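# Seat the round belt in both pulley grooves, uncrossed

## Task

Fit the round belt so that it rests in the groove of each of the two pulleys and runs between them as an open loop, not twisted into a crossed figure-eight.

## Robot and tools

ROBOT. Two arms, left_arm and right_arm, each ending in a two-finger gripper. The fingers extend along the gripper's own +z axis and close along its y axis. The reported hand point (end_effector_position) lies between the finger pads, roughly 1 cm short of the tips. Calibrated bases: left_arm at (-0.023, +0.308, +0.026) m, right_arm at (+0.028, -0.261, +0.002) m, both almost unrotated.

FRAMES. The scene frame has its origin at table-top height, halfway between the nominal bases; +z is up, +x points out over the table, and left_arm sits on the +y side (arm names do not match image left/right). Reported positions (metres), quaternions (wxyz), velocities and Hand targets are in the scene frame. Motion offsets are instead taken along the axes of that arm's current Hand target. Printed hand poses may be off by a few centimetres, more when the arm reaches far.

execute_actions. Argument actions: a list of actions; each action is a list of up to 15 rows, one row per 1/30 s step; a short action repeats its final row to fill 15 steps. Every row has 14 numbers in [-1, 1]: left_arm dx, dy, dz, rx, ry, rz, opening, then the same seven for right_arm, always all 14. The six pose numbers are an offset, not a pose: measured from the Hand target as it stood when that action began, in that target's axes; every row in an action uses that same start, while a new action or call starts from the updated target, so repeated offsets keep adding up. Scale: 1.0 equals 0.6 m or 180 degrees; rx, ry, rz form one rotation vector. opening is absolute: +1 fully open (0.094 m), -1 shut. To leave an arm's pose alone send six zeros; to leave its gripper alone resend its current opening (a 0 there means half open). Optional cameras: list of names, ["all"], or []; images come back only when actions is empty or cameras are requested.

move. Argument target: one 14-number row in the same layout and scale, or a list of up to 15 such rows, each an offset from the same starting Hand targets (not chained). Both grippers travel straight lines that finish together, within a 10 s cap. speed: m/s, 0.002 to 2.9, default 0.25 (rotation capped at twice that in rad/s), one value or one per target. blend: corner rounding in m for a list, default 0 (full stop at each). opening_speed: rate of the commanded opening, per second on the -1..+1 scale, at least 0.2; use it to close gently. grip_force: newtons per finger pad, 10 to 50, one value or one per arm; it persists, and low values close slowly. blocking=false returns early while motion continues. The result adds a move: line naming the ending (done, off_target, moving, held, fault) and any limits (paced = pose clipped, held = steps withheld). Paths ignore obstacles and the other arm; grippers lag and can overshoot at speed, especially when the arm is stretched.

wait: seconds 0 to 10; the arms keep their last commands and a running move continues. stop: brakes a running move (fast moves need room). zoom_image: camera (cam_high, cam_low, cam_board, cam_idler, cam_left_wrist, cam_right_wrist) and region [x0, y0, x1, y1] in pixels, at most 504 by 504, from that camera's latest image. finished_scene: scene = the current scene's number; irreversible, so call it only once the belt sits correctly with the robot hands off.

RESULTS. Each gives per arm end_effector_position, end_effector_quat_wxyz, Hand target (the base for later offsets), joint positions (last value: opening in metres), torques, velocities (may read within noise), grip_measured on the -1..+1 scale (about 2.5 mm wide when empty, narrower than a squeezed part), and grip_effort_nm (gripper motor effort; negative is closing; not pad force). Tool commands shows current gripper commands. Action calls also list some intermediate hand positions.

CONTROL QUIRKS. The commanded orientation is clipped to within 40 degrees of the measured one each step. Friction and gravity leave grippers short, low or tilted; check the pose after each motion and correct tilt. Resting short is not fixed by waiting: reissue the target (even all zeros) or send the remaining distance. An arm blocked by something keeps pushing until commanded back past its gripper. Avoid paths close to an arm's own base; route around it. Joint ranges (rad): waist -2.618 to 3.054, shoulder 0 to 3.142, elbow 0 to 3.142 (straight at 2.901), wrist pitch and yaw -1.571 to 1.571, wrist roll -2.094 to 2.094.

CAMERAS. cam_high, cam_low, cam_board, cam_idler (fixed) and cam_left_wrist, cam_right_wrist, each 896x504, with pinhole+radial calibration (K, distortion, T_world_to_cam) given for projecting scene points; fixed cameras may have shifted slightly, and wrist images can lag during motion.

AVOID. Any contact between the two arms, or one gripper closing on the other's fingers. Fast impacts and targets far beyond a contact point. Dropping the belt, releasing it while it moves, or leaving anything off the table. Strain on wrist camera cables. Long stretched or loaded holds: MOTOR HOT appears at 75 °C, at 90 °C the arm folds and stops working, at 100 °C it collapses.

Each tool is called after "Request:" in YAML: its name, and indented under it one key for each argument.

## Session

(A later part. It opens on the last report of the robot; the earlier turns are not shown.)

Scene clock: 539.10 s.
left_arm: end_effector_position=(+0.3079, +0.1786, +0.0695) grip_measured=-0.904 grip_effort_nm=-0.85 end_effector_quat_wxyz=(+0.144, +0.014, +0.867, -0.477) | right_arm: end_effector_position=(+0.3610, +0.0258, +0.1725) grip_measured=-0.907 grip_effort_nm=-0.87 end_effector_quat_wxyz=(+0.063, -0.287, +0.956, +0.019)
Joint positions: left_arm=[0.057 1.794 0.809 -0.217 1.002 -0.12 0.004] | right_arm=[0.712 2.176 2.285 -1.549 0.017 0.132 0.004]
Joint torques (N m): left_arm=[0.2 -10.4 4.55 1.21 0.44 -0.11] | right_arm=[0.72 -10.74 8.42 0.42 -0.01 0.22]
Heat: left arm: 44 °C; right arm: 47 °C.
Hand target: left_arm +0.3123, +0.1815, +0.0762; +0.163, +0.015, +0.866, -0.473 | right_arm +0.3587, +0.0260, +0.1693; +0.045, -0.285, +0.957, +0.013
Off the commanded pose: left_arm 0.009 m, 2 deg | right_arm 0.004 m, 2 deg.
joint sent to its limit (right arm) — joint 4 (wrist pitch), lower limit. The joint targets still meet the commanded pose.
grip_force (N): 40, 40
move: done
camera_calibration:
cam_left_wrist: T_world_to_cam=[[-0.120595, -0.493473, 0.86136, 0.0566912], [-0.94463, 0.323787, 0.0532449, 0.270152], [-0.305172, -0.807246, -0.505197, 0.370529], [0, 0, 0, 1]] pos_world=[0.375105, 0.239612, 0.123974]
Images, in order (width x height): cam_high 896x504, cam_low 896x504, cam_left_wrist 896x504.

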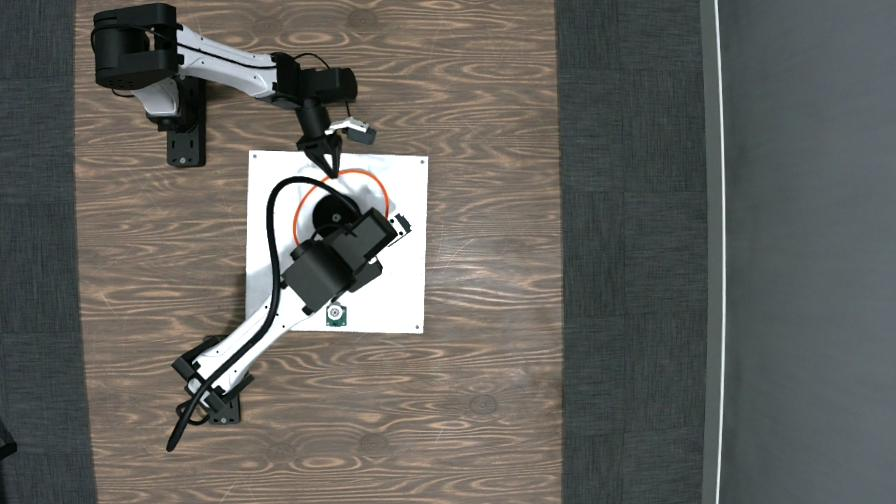

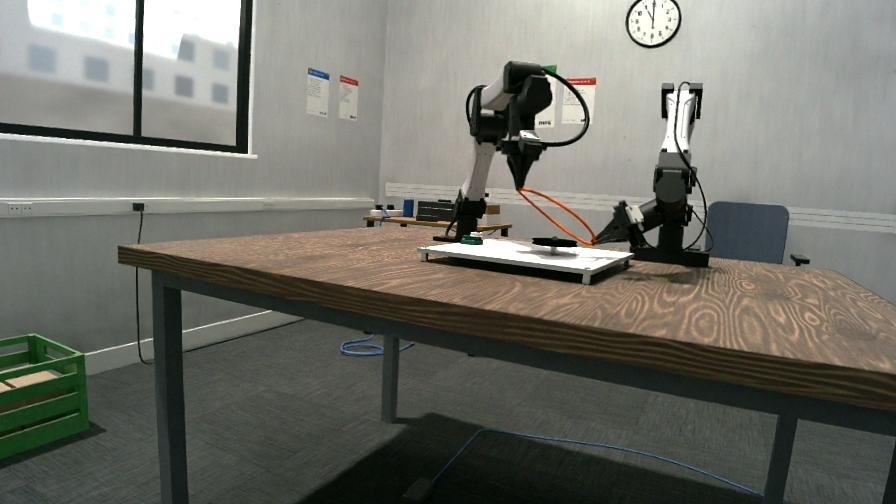

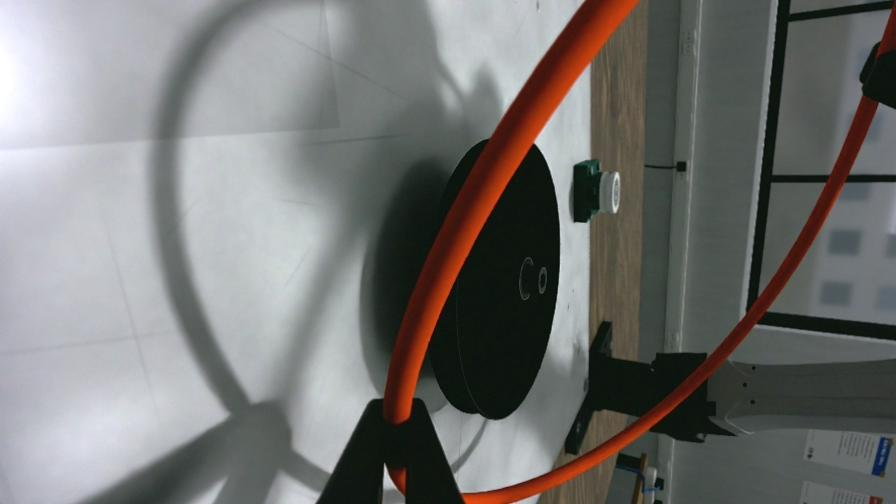

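Request:
move:
  target:
    - [0,-0.0508,-0.0167,0,0,0,-0.97,0.0407,-0.0572,0.0338,0,0,0,-0.97]
    - [0.037,-0.1337,0.0938,0,0,0,-0.97,0.1355,-0.1697,0.1177,0,0,0,-0.97]
  speed: 0.08
  blend: [0.01,0]
  cameras: ["all"]

Request:
zoom_image:
  camera: "cam_high"
  region: [230, 100, 440, 340]

Request:
zoom_image:
  camera: "cam_low"
  region: [430, 190, 650, 300]

Scene clock: 620.10 s.
left_arm: end_effector_position=(+0.2861, +0.0895, +0.0966) grip_measured=-0.904 grip_effort_nm=-0.85 end_effector_quat_wxyz=(+0.134, +0.009, +0.873, -0.469) | right_arm: end_effector_position=(+0.3481, -0.1031, +0.0835) grip_measured=-0.907 grip_effort_nm=-0.87 end_effector_quat_wxyz=(+0.020, -0.278, +0.960, +0.000)
Joint positions: left_arm=[-0.268 1.635 0.716 0.047 0.818 -0.566 0.004] | right_arm=[0.456 1.869 1.485 -1.147 0.008 -0.101 0.004]
Joint torques (N m): left_arm=[-0.73 -9.47 4.88 2.05 0.2 -0.11] | right_arm=[0.17 -13.9 4.9 0.89 -0.19 -0.12]
Heat: left arm: 44 °C; right arm: 48 °C.
Hand target: left_arm +0.2920, +0.0880, +0.1069; +0.163, +0.015, +0.866, -0.473 | right_arm +0.3522, -0.0999, +0.0914; +0.045, -0.285, +0.957, +0.013
Off the commanded pose: left_arm 0.012 m, 4 deg | right_arm 0.009 m, 3 deg.
grip_force (N): 40, 40
move: off_target (left_arm, right_arm)
camera_calibration:
cam_left_wrist: T_world_to_cam=[[-0.0992155, -0.510115, 0.854365, -0.0172772], [-0.943436, 0.321199, 0.0822187, 0.274013], [-0.316362, -0.797881, -0.513128, 0.308765], [0, 0, 0, 1]] pos_world=[0.354481, 0.149532, 0.150668]
cam_right_wrist: T_world_to_cam=[[0.56974, -0.819462, 0.0622852, -0.2967], [-0.723311, -0.464021, 0.511377, 0.196704], [-0.390152, -0.336403, -0.857097, 0.278051], [0, 0, 0, 1]] pos_world=[0.419801, -0.0583221, 0.156207]

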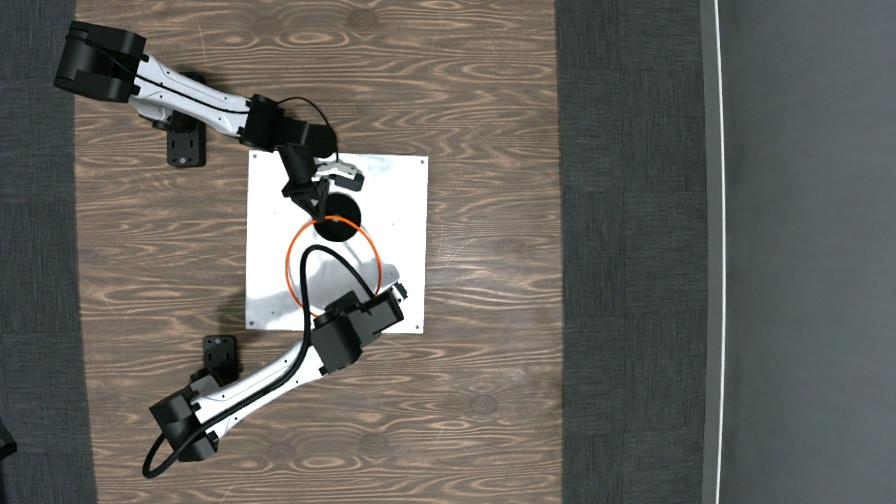

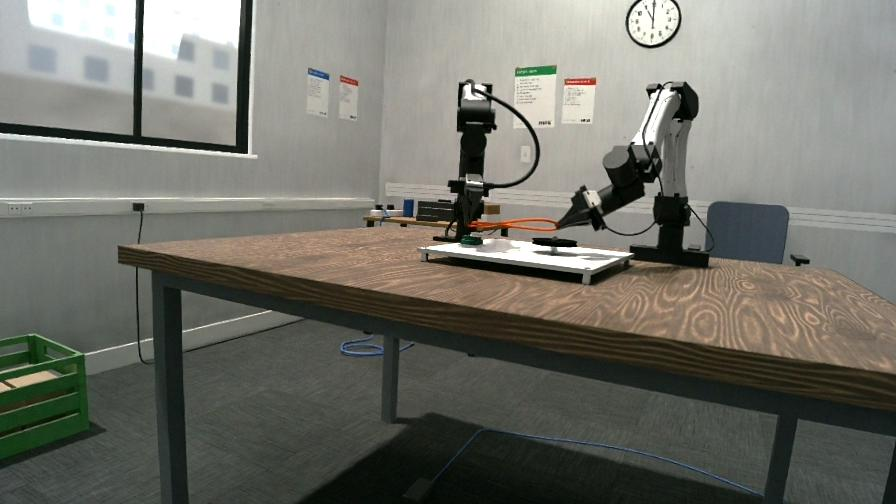

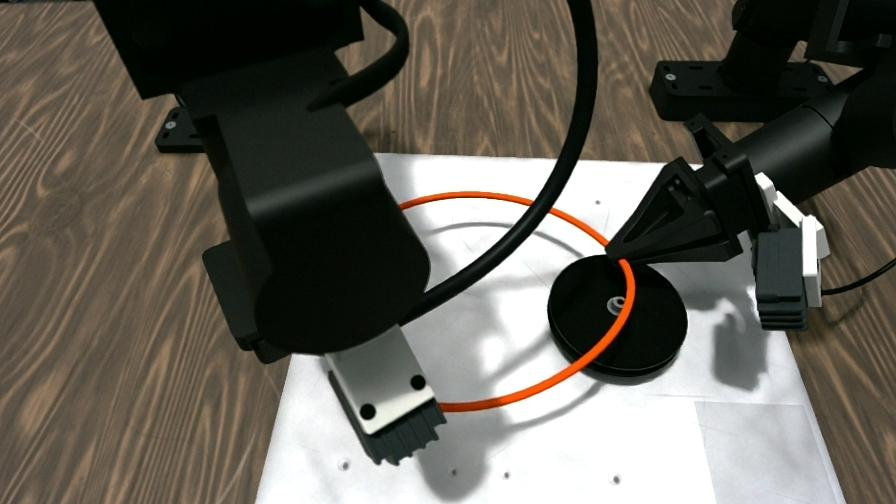

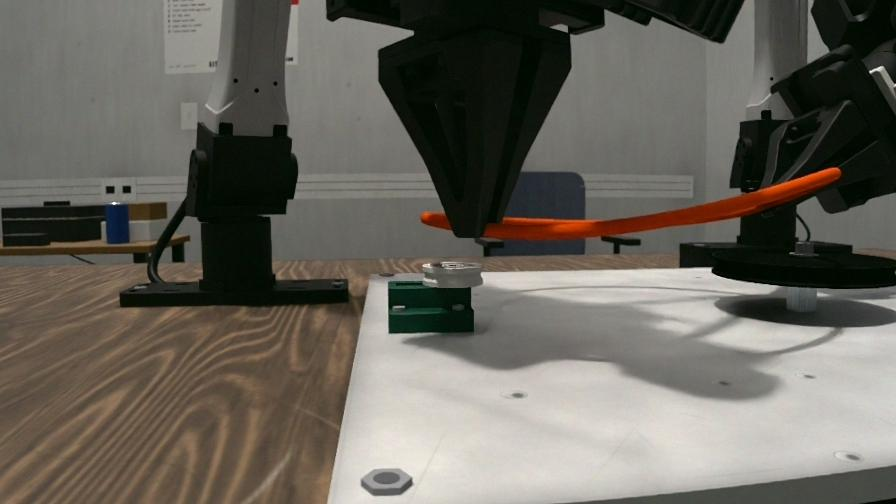

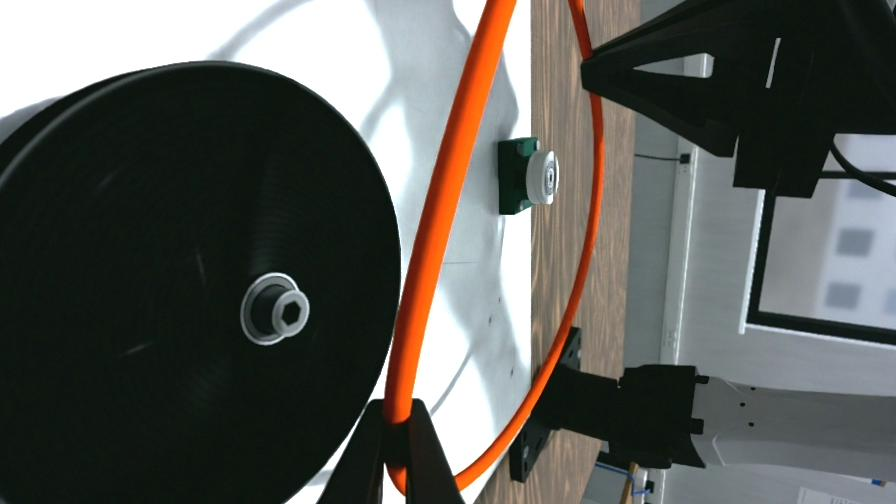

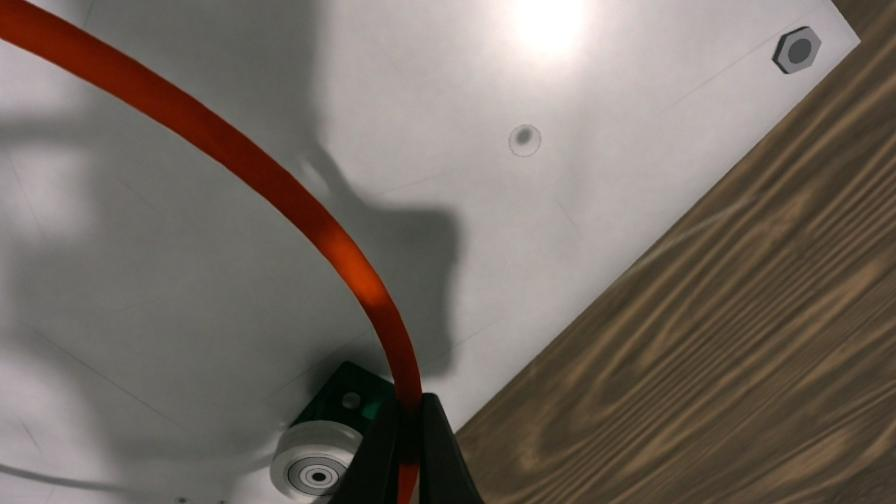

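Scaled by 2.100 from the camera's 896x504 image, which has a finer 1280x720 frame.

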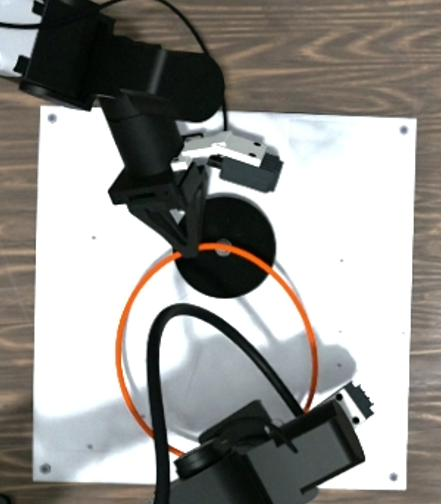

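Scaled by 2.291 from the camera's 896x504 image, which has a finer 1280x720 frame.

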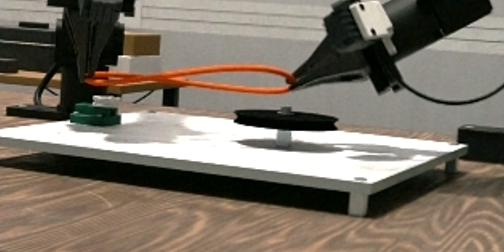

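Request:
move:
  target:
    - [0.0025,-0.011,0.0165,0,0,0,-0.97,0.0109,-0.0167,-0.001,0,0,0,-0.97]
    - [0.007,0.0012,0.024,0,0,0,-0.97,0.0149,-0.0167,0.0412,0,0,0,-0.97]
  speed: 0.05
  cameras: ["cam_high","cam_idler","cam_left_wrist","cam_right_wrist","cam_board"]

Request:
zoom_image:
  camera: "cam_idler"
  region: [380, 180, 620, 340]

Request:
zoom_image:
  camera: "cam_left_wrist"
  region: [400, 50, 700, 250]

Scene clock: 653.23 s.
left_arm: end_effector_position=(+0.2873, +0.0773, +0.0996) grip_measured=-0.904 grip_effort_nm=-0.85 end_effector_quat_wxyz=(+0.149, +0.016, +0.869, -0.472) | right_arm: end_effector_position=(+0.3479, -0.1138, +0.0639) grip_measured=-0.907 grip_effort_nm=-0.87 end_effector_quat_wxyz=(+0.028, -0.279, +0.960, +0.002)
Joint positions: left_arm=[-0.31 1.635 0.703 0.123 0.787 -0.608 0.004] | right_arm=[0.427 1.849 1.379 -1.044 0.005 -0.133 0.004]
Joint torques (N m): left_arm=[-0.55 -5.85 4.86 2.15 0.23 -0.13] | right_arm=[-0.23 -11.84 4.89 0.94 -0.2 -0.11]
Heat: left arm: 43 °C; right arm: 49 °C.
Hand target: left_arm +0.2920, +0.0761, +0.0978; +0.163, +0.015, +0.866, -0.473 | right_arm +0.3521, -0.1118, +0.0659; +0.045, -0.285, +0.957, +0.013
Off the commanded pose: left_arm 0.005 m, 2 deg | right_arm 0.005 m, 2 deg.
grip_force (N): 40, 40
move: done
camera_calibration:
cam_left_wrist: T_world_to_cam=[[-0.127945, -0.504614, 0.853812, -0.0180652], [-0.945737, 0.321338, 0.048195, 0.282862], [-0.298682, -0.801316, -0.518346, 0.296682], [0, 0, 0, 1]] pos_world=[0.353815, 0.137725, 0.155575]
cam_right_wrist: T_world_to_cam=[[0.571842, -0.817904, 0.0634856, -0.304793], [-0.728855, -0.471013, 0.496908, 0.203593], [-0.37652, -0.330425, -0.865478, 0.254001], [0, 0, 0, 1]] pos_world=[0.41832, -0.0694682, 0.138015]
Images, in order (width x height): cam_high 896x504, cam_board 896x504, cam_idler 896x504, cam_left_wrist 896x504, cam_right_wrist 896x504.

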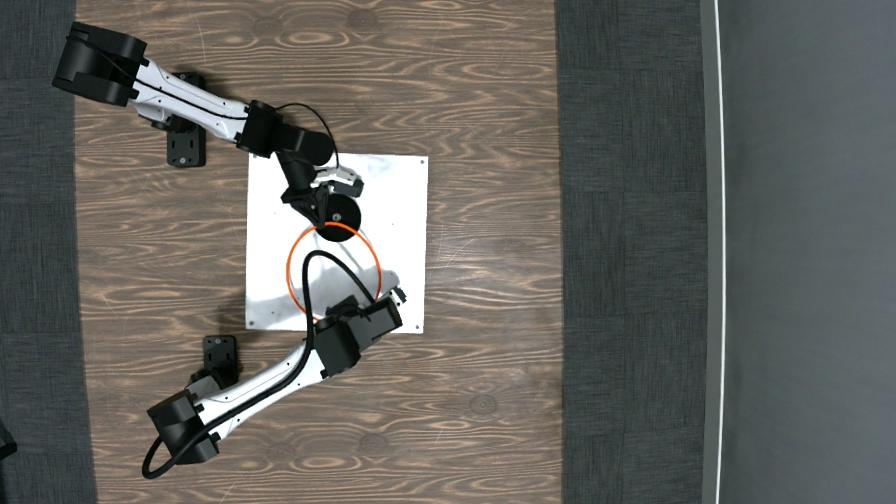

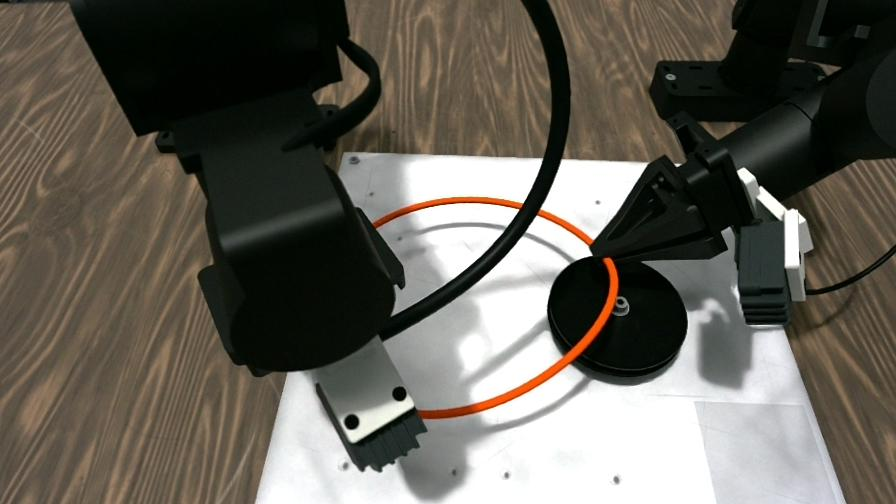

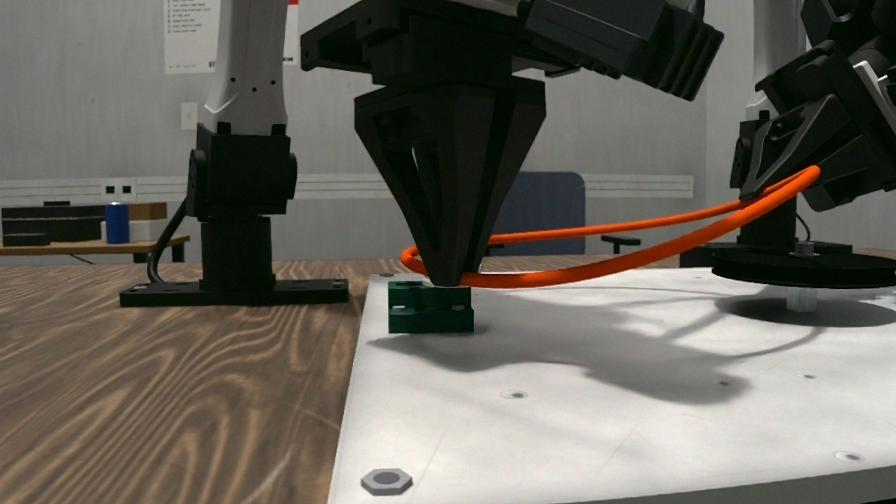

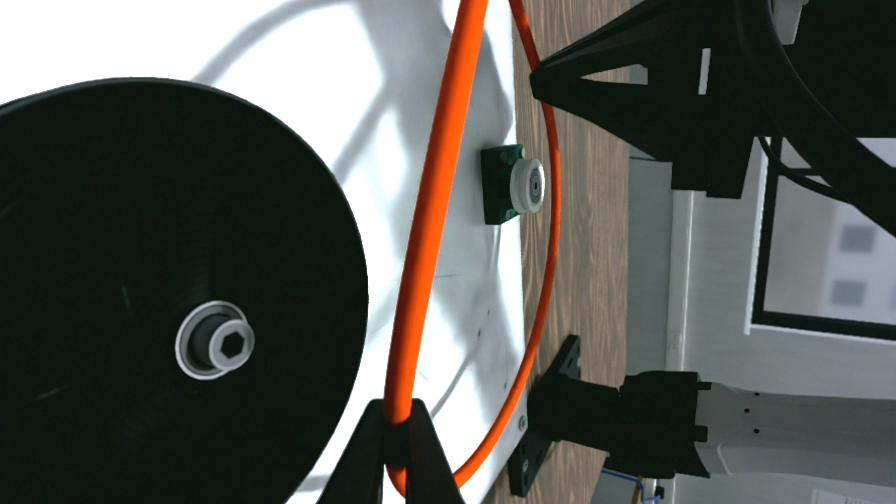

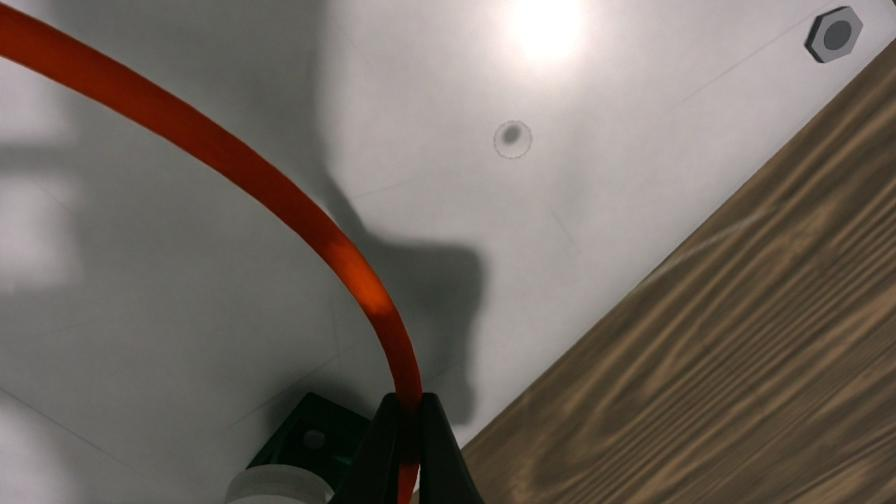

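Scaled by 2.100 from the camera's 896x504 image, which has a finer 1280x720 frame.

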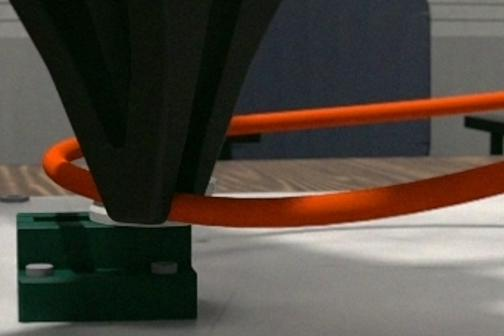

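Scaled by 1.680 from the camera's 896x504 image, which has a finer 1280x720 frame.

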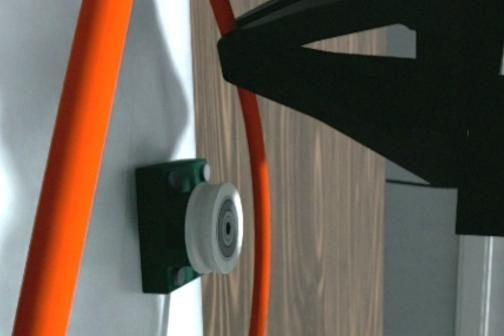

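Request:
move:
  target: [0.004,0.0108,0.0067,0,0,0,-0.97,0.0013,0,0.0133,0,0,0,-0.97]
  speed: 0.05
  cameras: ["cam_idler","cam_left_wrist"]

Request:
zoom_image:
  camera: "cam_idler"
  region: [380, 180, 620, 340]

Request:
zoom_image:
  camera: "cam_left_wrist"
  region: [400, 50, 700, 250]

Scene clock: 672.07 s.
left_arm: end_effector_position=(+0.2872, +0.0773, +0.0923) grip_measured=-0.904 grip_effort_nm=-0.85 end_effector_quat_wxyz=(+0.149, +0.017, +0.869, -0.472) | right_arm: end_effector_position=(+0.3478, -0.1139, +0.0582) grip_measured=-0.907 grip_effort_nm=-0.87 end_effector_quat_wxyz=(+0.031, -0.279, +0.960, +0.002)
Joint positions: left_arm=[-0.31 1.658 0.688 0.162 0.787 -0.608 0.004] | right_arm=[0.427 1.849 1.356 -1.015 0.005 -0.133 0.004]
Joint torques (N m): left_arm=[-0.7 -5.63 4.9 2.12 0.2 -0.13] | right_arm=[-0.2 -11.1 4.89 0.95 -0.2 -0.11]
Heat: left arm: 41 °C; right arm: 50 °C.
Hand target: left_arm +0.2920, +0.0760, +0.0897; +0.163, +0.015, +0.866, -0.472 | right_arm +0.3521, -0.1118, +0.0579; +0.045, -0.285, +0.957, +0.013
Off the commanded pose: left_arm 0.006 m, 2 deg | right_arm 0.005 m, 2 deg.
grip_force (N): 40, 40
move: done
camera_calibration:
cam_left_wrist: T_world_to_cam=[[-0.129075, -0.50423, 0.853869, -0.0115197], [-0.945805, 0.321346, 0.0467896, 0.283258], [-0.29798, -0.801554, -0.518381, 0.292628], [0, 0, 0, 1]] pos_world=[0.353617, 0.137725, 0.148276]
Images, in order (width x height): cam_idler 896x504, cam_left_wrist 896x504.

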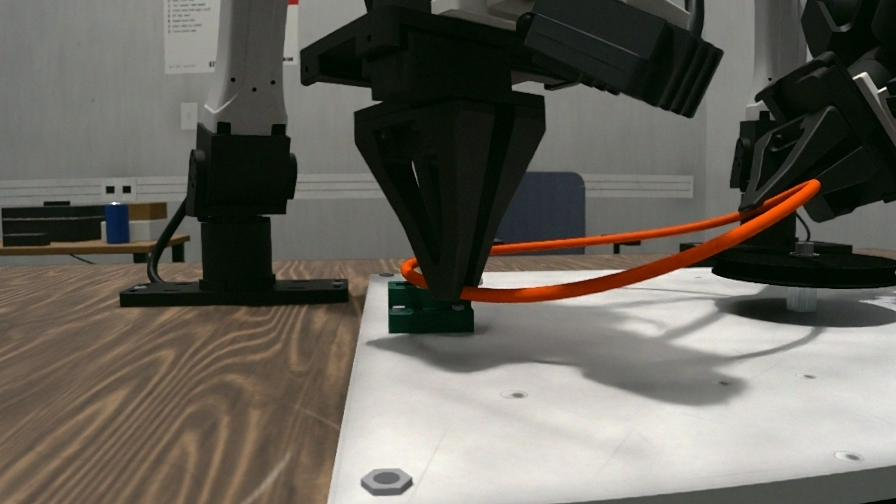

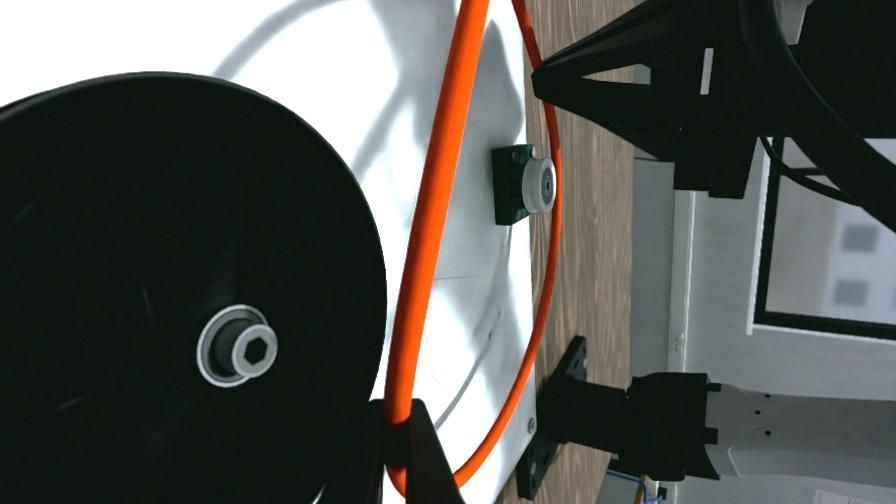

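Scaled by 2.100 from the camera's 896x504 image, which has a finer 1280x720 frame.

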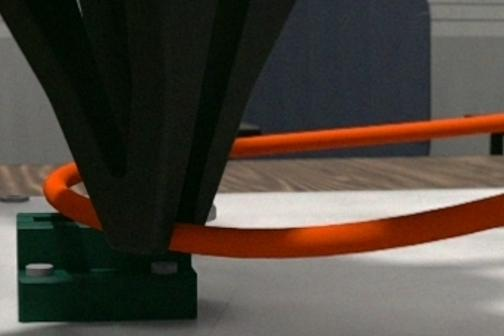

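Scaled by 1.680 from the camera's 896x504 image, which has a finer 1280x720 frame.

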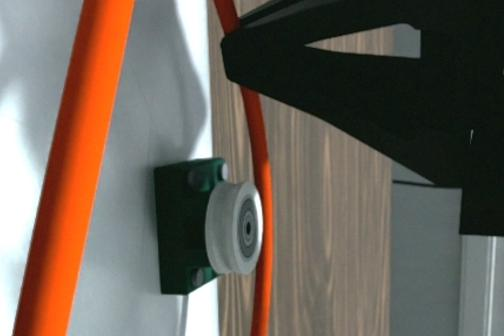

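Request:
move:
  target: [0,0,0,0,0,0,-0.97,0.0006,0,0.0075,0,0,0,-0.97]
  speed: 0.05
  cameras: ["cam_idler","cam_left_wrist"]

Request:
zoom_image:
  camera: "cam_idler"
  region: [380, 220, 500, 340]

Request:
zoom_image:
  camera: "cam_left_wrist"
  region: [450, 100, 650, 250]

Scene clock: 684.10 s.
left_arm: end_effector_position=(+0.2874, +0.0772, +0.0925) grip_measured=-0.904 grip_effort_nm=-0.85 end_effector_quat_wxyz=(+0.150, +0.017, +0.869, -0.472) | right_arm: end_effector_position=(+0.3484, -0.1136, +0.0552) grip_measured=-0.907 grip_effort_nm=-0.87 end_effector_quat_wxyz=(+0.034, -0.279, +0.960, +0.003)
Joint positions: left_arm=[-0.31 1.658 0.688 0.163 0.787 -0.608 0.004] | right_arm=[0.427 1.849 1.343 -0.996 0.005 -0.133 0.004]
Joint torques (N m): left_arm=[-0.55 -5.7 4.67 2.12 0.21 -0.13] | right_arm=[-0.2 -10.61 4.89 0.97 -0.21 -0.11]
Heat: left arm: 40 °C; right arm: 50 °C.
Hand target: left_arm +0.2920, +0.0760, +0.0897; +0.163, +0.015, +0.866, -0.472 | right_arm +0.3522, -0.1118, +0.0534; +0.045, -0.285, +0.957, +0.013
Off the commanded pose: left_arm 0.005 m, 2 deg | right_arm 0.005 m, 2 deg.
grip_force (N): 40, 40
move: done
camera_calibration:
cam_left_wrist: T_world_to_cam=[[-0.130323, -0.503809, 0.853928, -0.0113758], [-0.945856, 0.321413, 0.0452779, 0.283667], [-0.297275, -0.801792, -0.518418, 0.292632], [0, 0, 0, 1]] pos_world=[0.353818, 0.137724, 0.148576]
Images, in order (width x height): cam_idler 896x504, cam_left_wrist 896x504.

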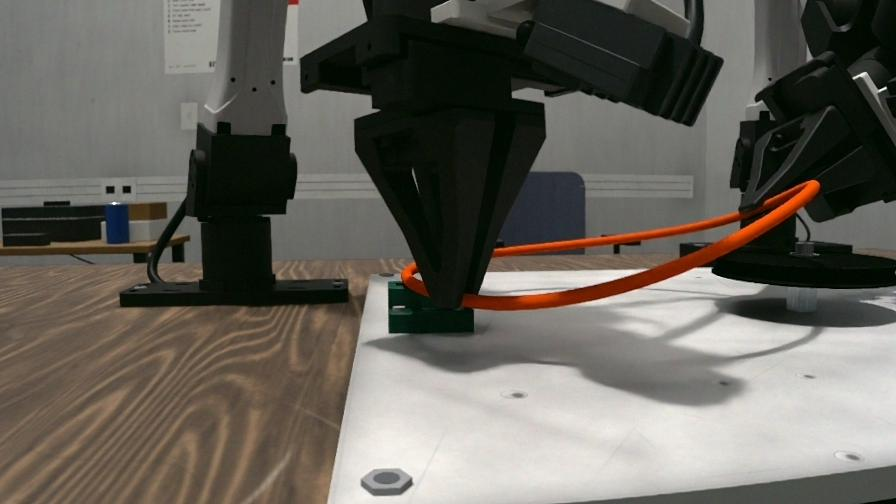

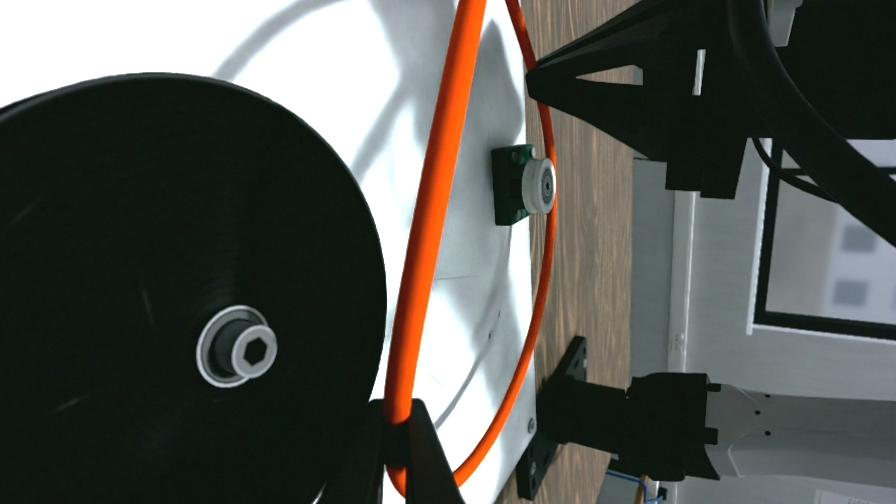

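Scaled by 4.200 from the camera's 896x504 image, which has a finer 1280x720 frame.

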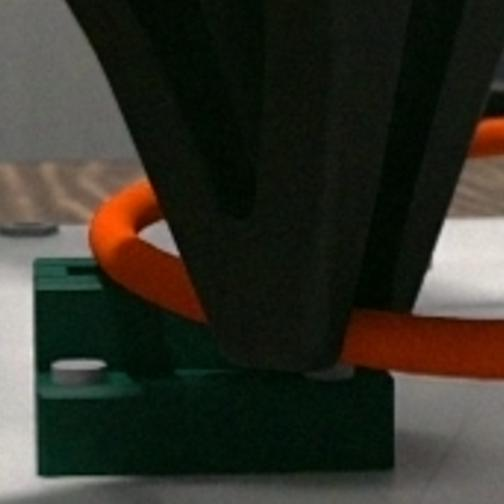

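Scaled by 2.520 from the camera's 896x504 image, which has a finer 1280x720 frame.

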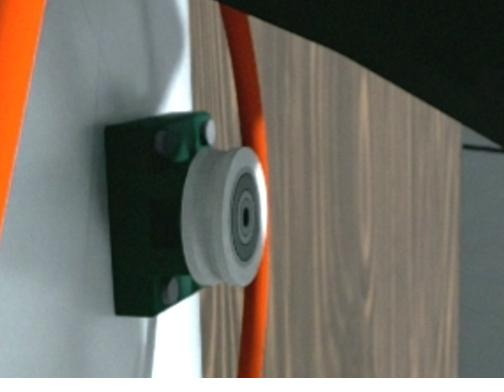

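Request:
move:
  target: [-0.0026,0.011,-0.0165,0,0,0,-0.97,-0.0073,0.0112,0.0007,0,0,0,-0.97]
  speed: 0.04
  cameras: ["cam_idler","cam_left_wrist","cam_high"]

Request:
zoom_image:
  camera: "cam_idler"
  region: [380, 220, 500, 340]

Request:
zoom_image:
  camera: "cam_left_wrist"
  region: [450, 100, 650, 250]

Scene clock: 695.20 s.
left_arm: end_effector_position=(+0.2922, +0.0872, +0.0904) grip_measured=-0.904 grip_effort_nm=-0.85 end_effector_quat_wxyz=(+0.154, +0.003, +0.870, -0.469) | right_arm: end_effector_position=(+0.3476, -0.1118, +0.0552) grip_measured=-0.907 grip_effort_nm=-0.88 end_effector_quat_wxyz=(+0.034, -0.282, +0.959, +0.003)
Joint positions: left_arm=[-0.28 1.658 0.682 0.163 0.787 -0.608 0.004] | right_arm=[0.433 1.849 1.343 -0.996 0.005 -0.133 0.004]
Joint torques (N m): left_arm=[0.34 -6.79 4.72 1.84 0.47 0.31] | right_arm=[1.01 -9.43 6.22 0.94 -0.19 0.12]
Heat: left arm: 40 °C; right arm: 50 °C.
Hand target: left_arm +0.2919, +0.0880, +0.0897; +0.163, +0.015, +0.866, -0.472 | right_arm +0.3522, -0.1038, +0.0534; +0.045, -0.285, +0.958, +0.013
Off the commanded pose: left_arm 0.001 m, 2 deg | right_arm 0.009 m, 2 deg.
grip_force (N): 40, 40
move: done
camera_calibration:
cam_left_wrist: T_world_to_cam=[[-0.10994, -0.50905, 0.853687, -0.00945758], [-0.954729, 0.292945, 0.0517296, 0.28961], [-0.276416, -0.809353, -0.518211, 0.295405], [0, 0, 0, 1]] pos_world=[0.357114, 0.149433, 0.146175]
Images, in order (width x height): cam_high 896x504, cam_idler 896x504, cam_left_wrist 896x504.

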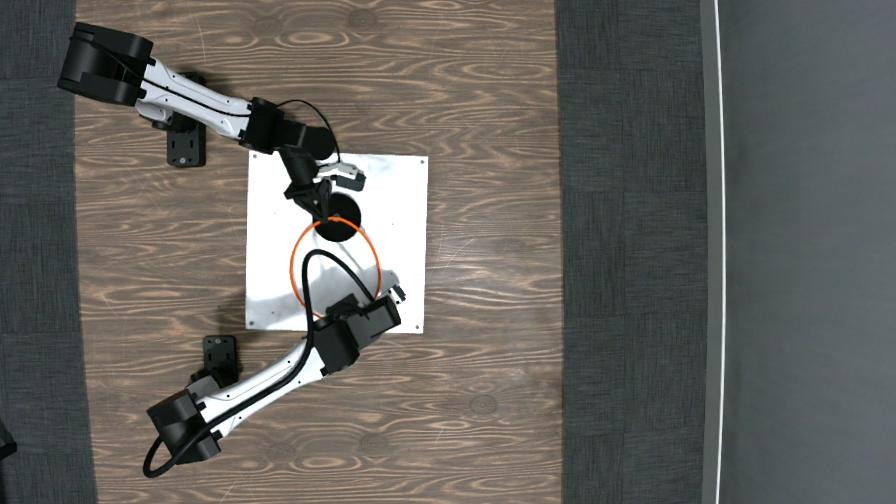

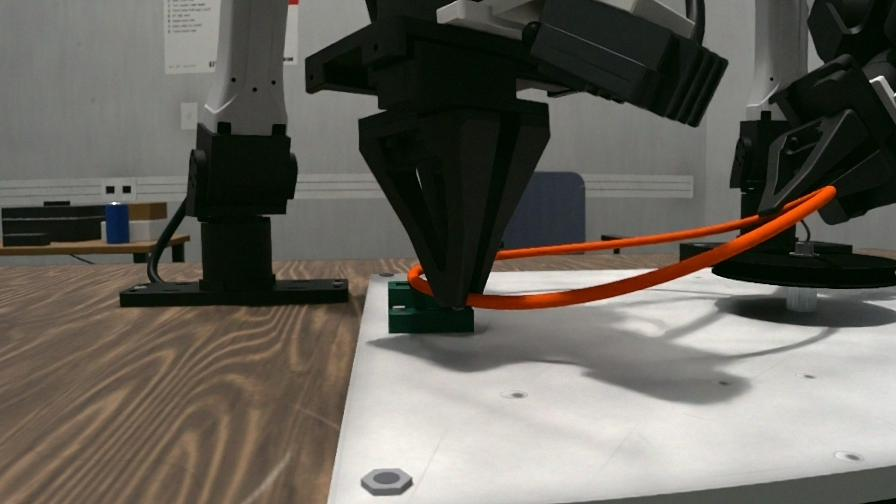

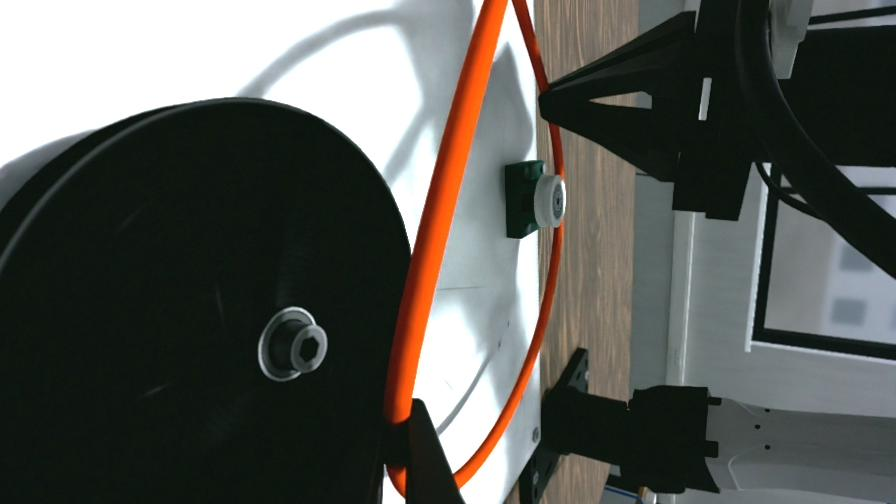

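Scaled by 4.200 from the camera's 896x504 image, which has a finer 1280x720 frame.

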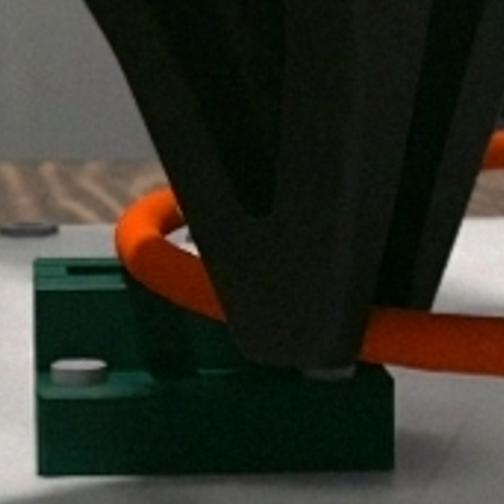

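Scaled by 2.520 from the camera's 896x504 image, which has a finer 1280x720 frame.

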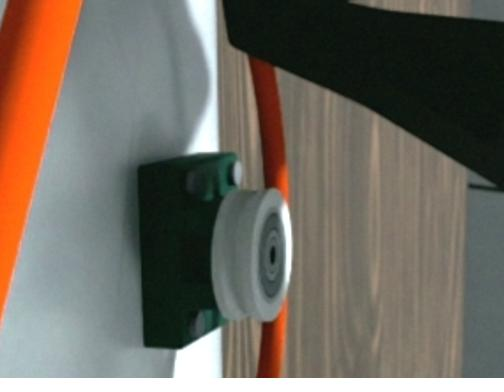

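Request:
move:
  target: [-0.0064,0.0276,-0.0412,0,0,0,-0.97,-0.003,0.006,0.0003,0,0,0,-0.97]
  speed: 0.04
  cameras: ["cam_idler","cam_left_wrist","cam_high","cam_right_wrist"]

Request:
zoom_image:
  camera: "cam_idler"
  region: [380, 220, 500, 340]

Request:
zoom_image:
  camera: "cam_left_wrist"
  region: [450, 100, 650, 250]

Scene clock: 709.53 s.
left_arm: end_effector_position=(+0.3005, +0.1154, +0.0902) grip_measured=-0.904 grip_effort_nm=-0.85 end_effector_quat_wxyz=(+0.175, +0.012, +0.865, -0.470) | right_arm: end_effector_position=(+0.3457, -0.1079, +0.0552) grip_measured=-0.907 grip_effort_nm=-0.87 end_effector_quat_wxyz=(+0.034, -0.291, +0.956, +0.004)
Joint positions: left_arm=[-0.178 1.658 0.676 0.131 0.848 -0.494 0.004] | right_arm=[0.444 1.849 1.343 -0.996 0.003 -0.141 0.004]
Joint torques (N m): left_arm=[0.55 -8.53 5.01 1.04 0.58 0.34] | right_arm=[0.99 -8.95 6.76 0.92 -0.17 0.24]
Heat: left arm: 40 °C; right arm: 49 °C.
Hand target: left_arm +0.2919, +0.1180, +0.0897; +0.163, +0.015, +0.866, -0.472 | right_arm +0.3517, -0.0998, +0.0533; +0.045, -0.285, +0.957, +0.013
Off the commanded pose: left_arm 0.009 m, 1 deg | right_arm 0.010 m, 2 deg.
grip_force (N): 40, 40
move: done
camera_calibration:
cam_left_wrist: T_world_to_cam=[[-0.147077, -0.506326, 0.849707, 0.0172273], [-0.95708, 0.289741, 0.00698929, 0.29432], [-0.249734, -0.81221, -0.527208, 0.313692], [0, 0, 0, 1]] pos_world=[0.362561, 0.17823, 0.148686]
cam_right_wrist: T_world_to_cam=[[0.591457, -0.803755, 0.0644703, -0.303545], [-0.721663, -0.491986, 0.486983, 0.204923], [-0.359697, -0.334555, -0.871029, 0.241719], [0, 0, 0, 1]] pos_world=[0.414365, -0.0622886, 0.13032]
Images, in order (width x height): cam_high 896x504, cam_idler 896x504, cam_left_wrist 896x504, cam_right_wrist 896x504.

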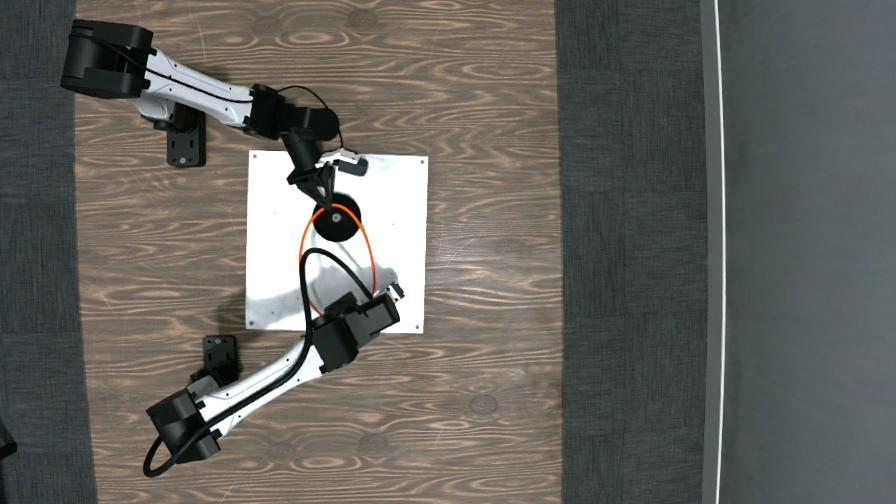

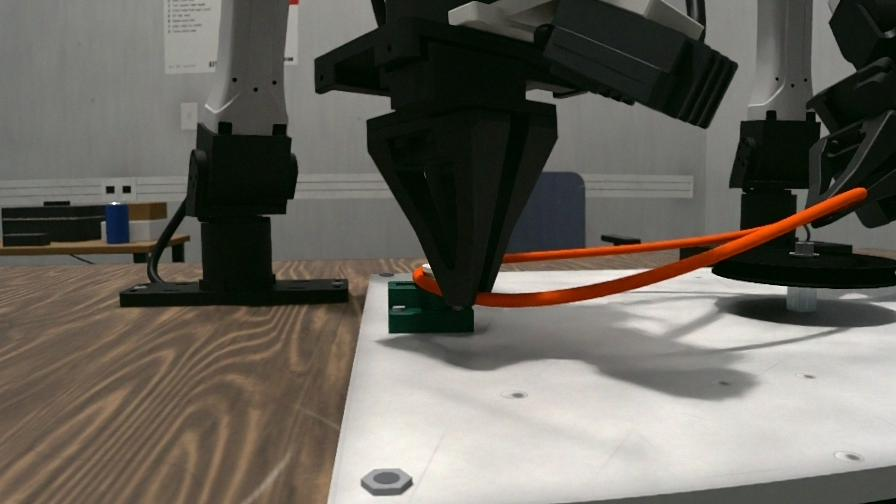

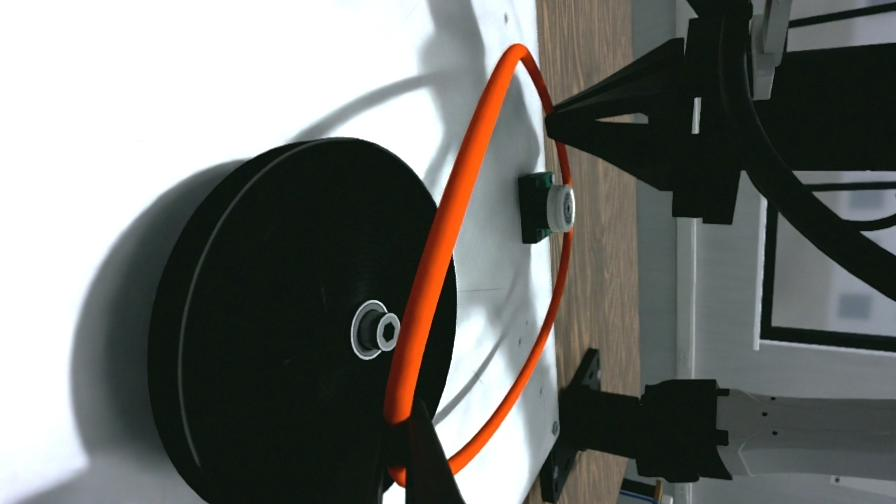

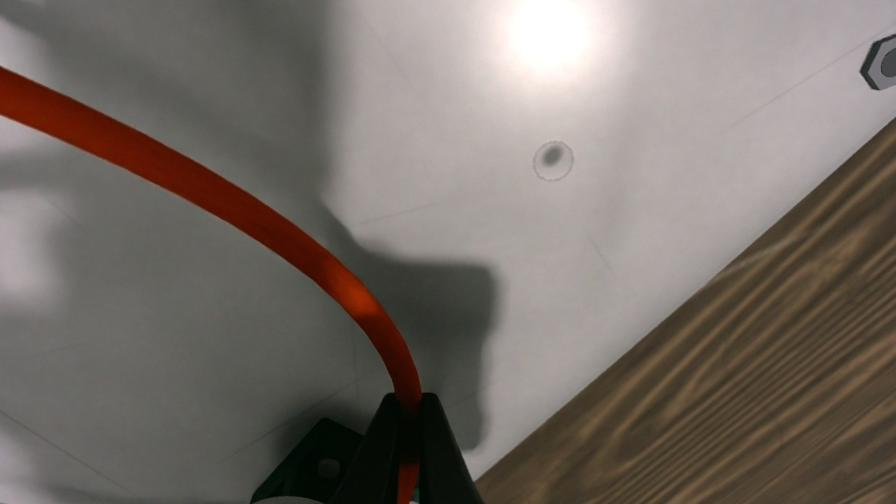

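Scaled by 4.200 from the camera's 896x504 image, which has a finer 1280x720 frame.

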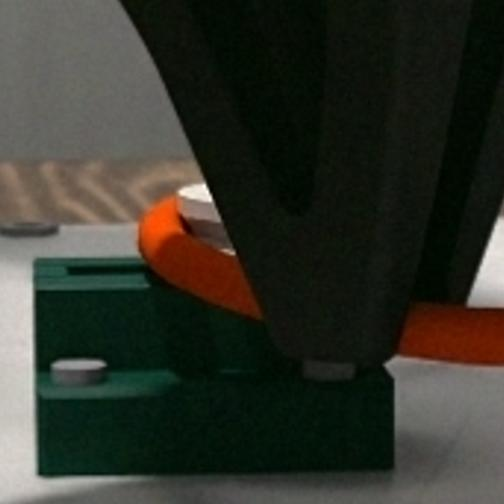

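Scaled by 2.520 from the camera's 896x504 image, which has a finer 1280x720 frame.

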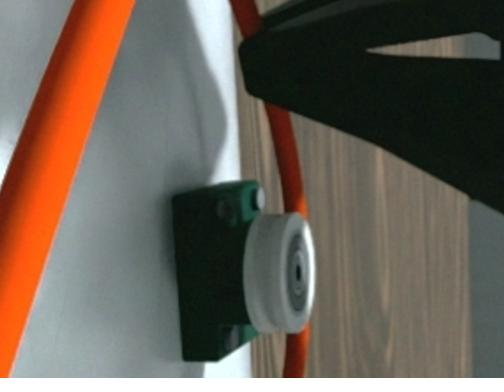

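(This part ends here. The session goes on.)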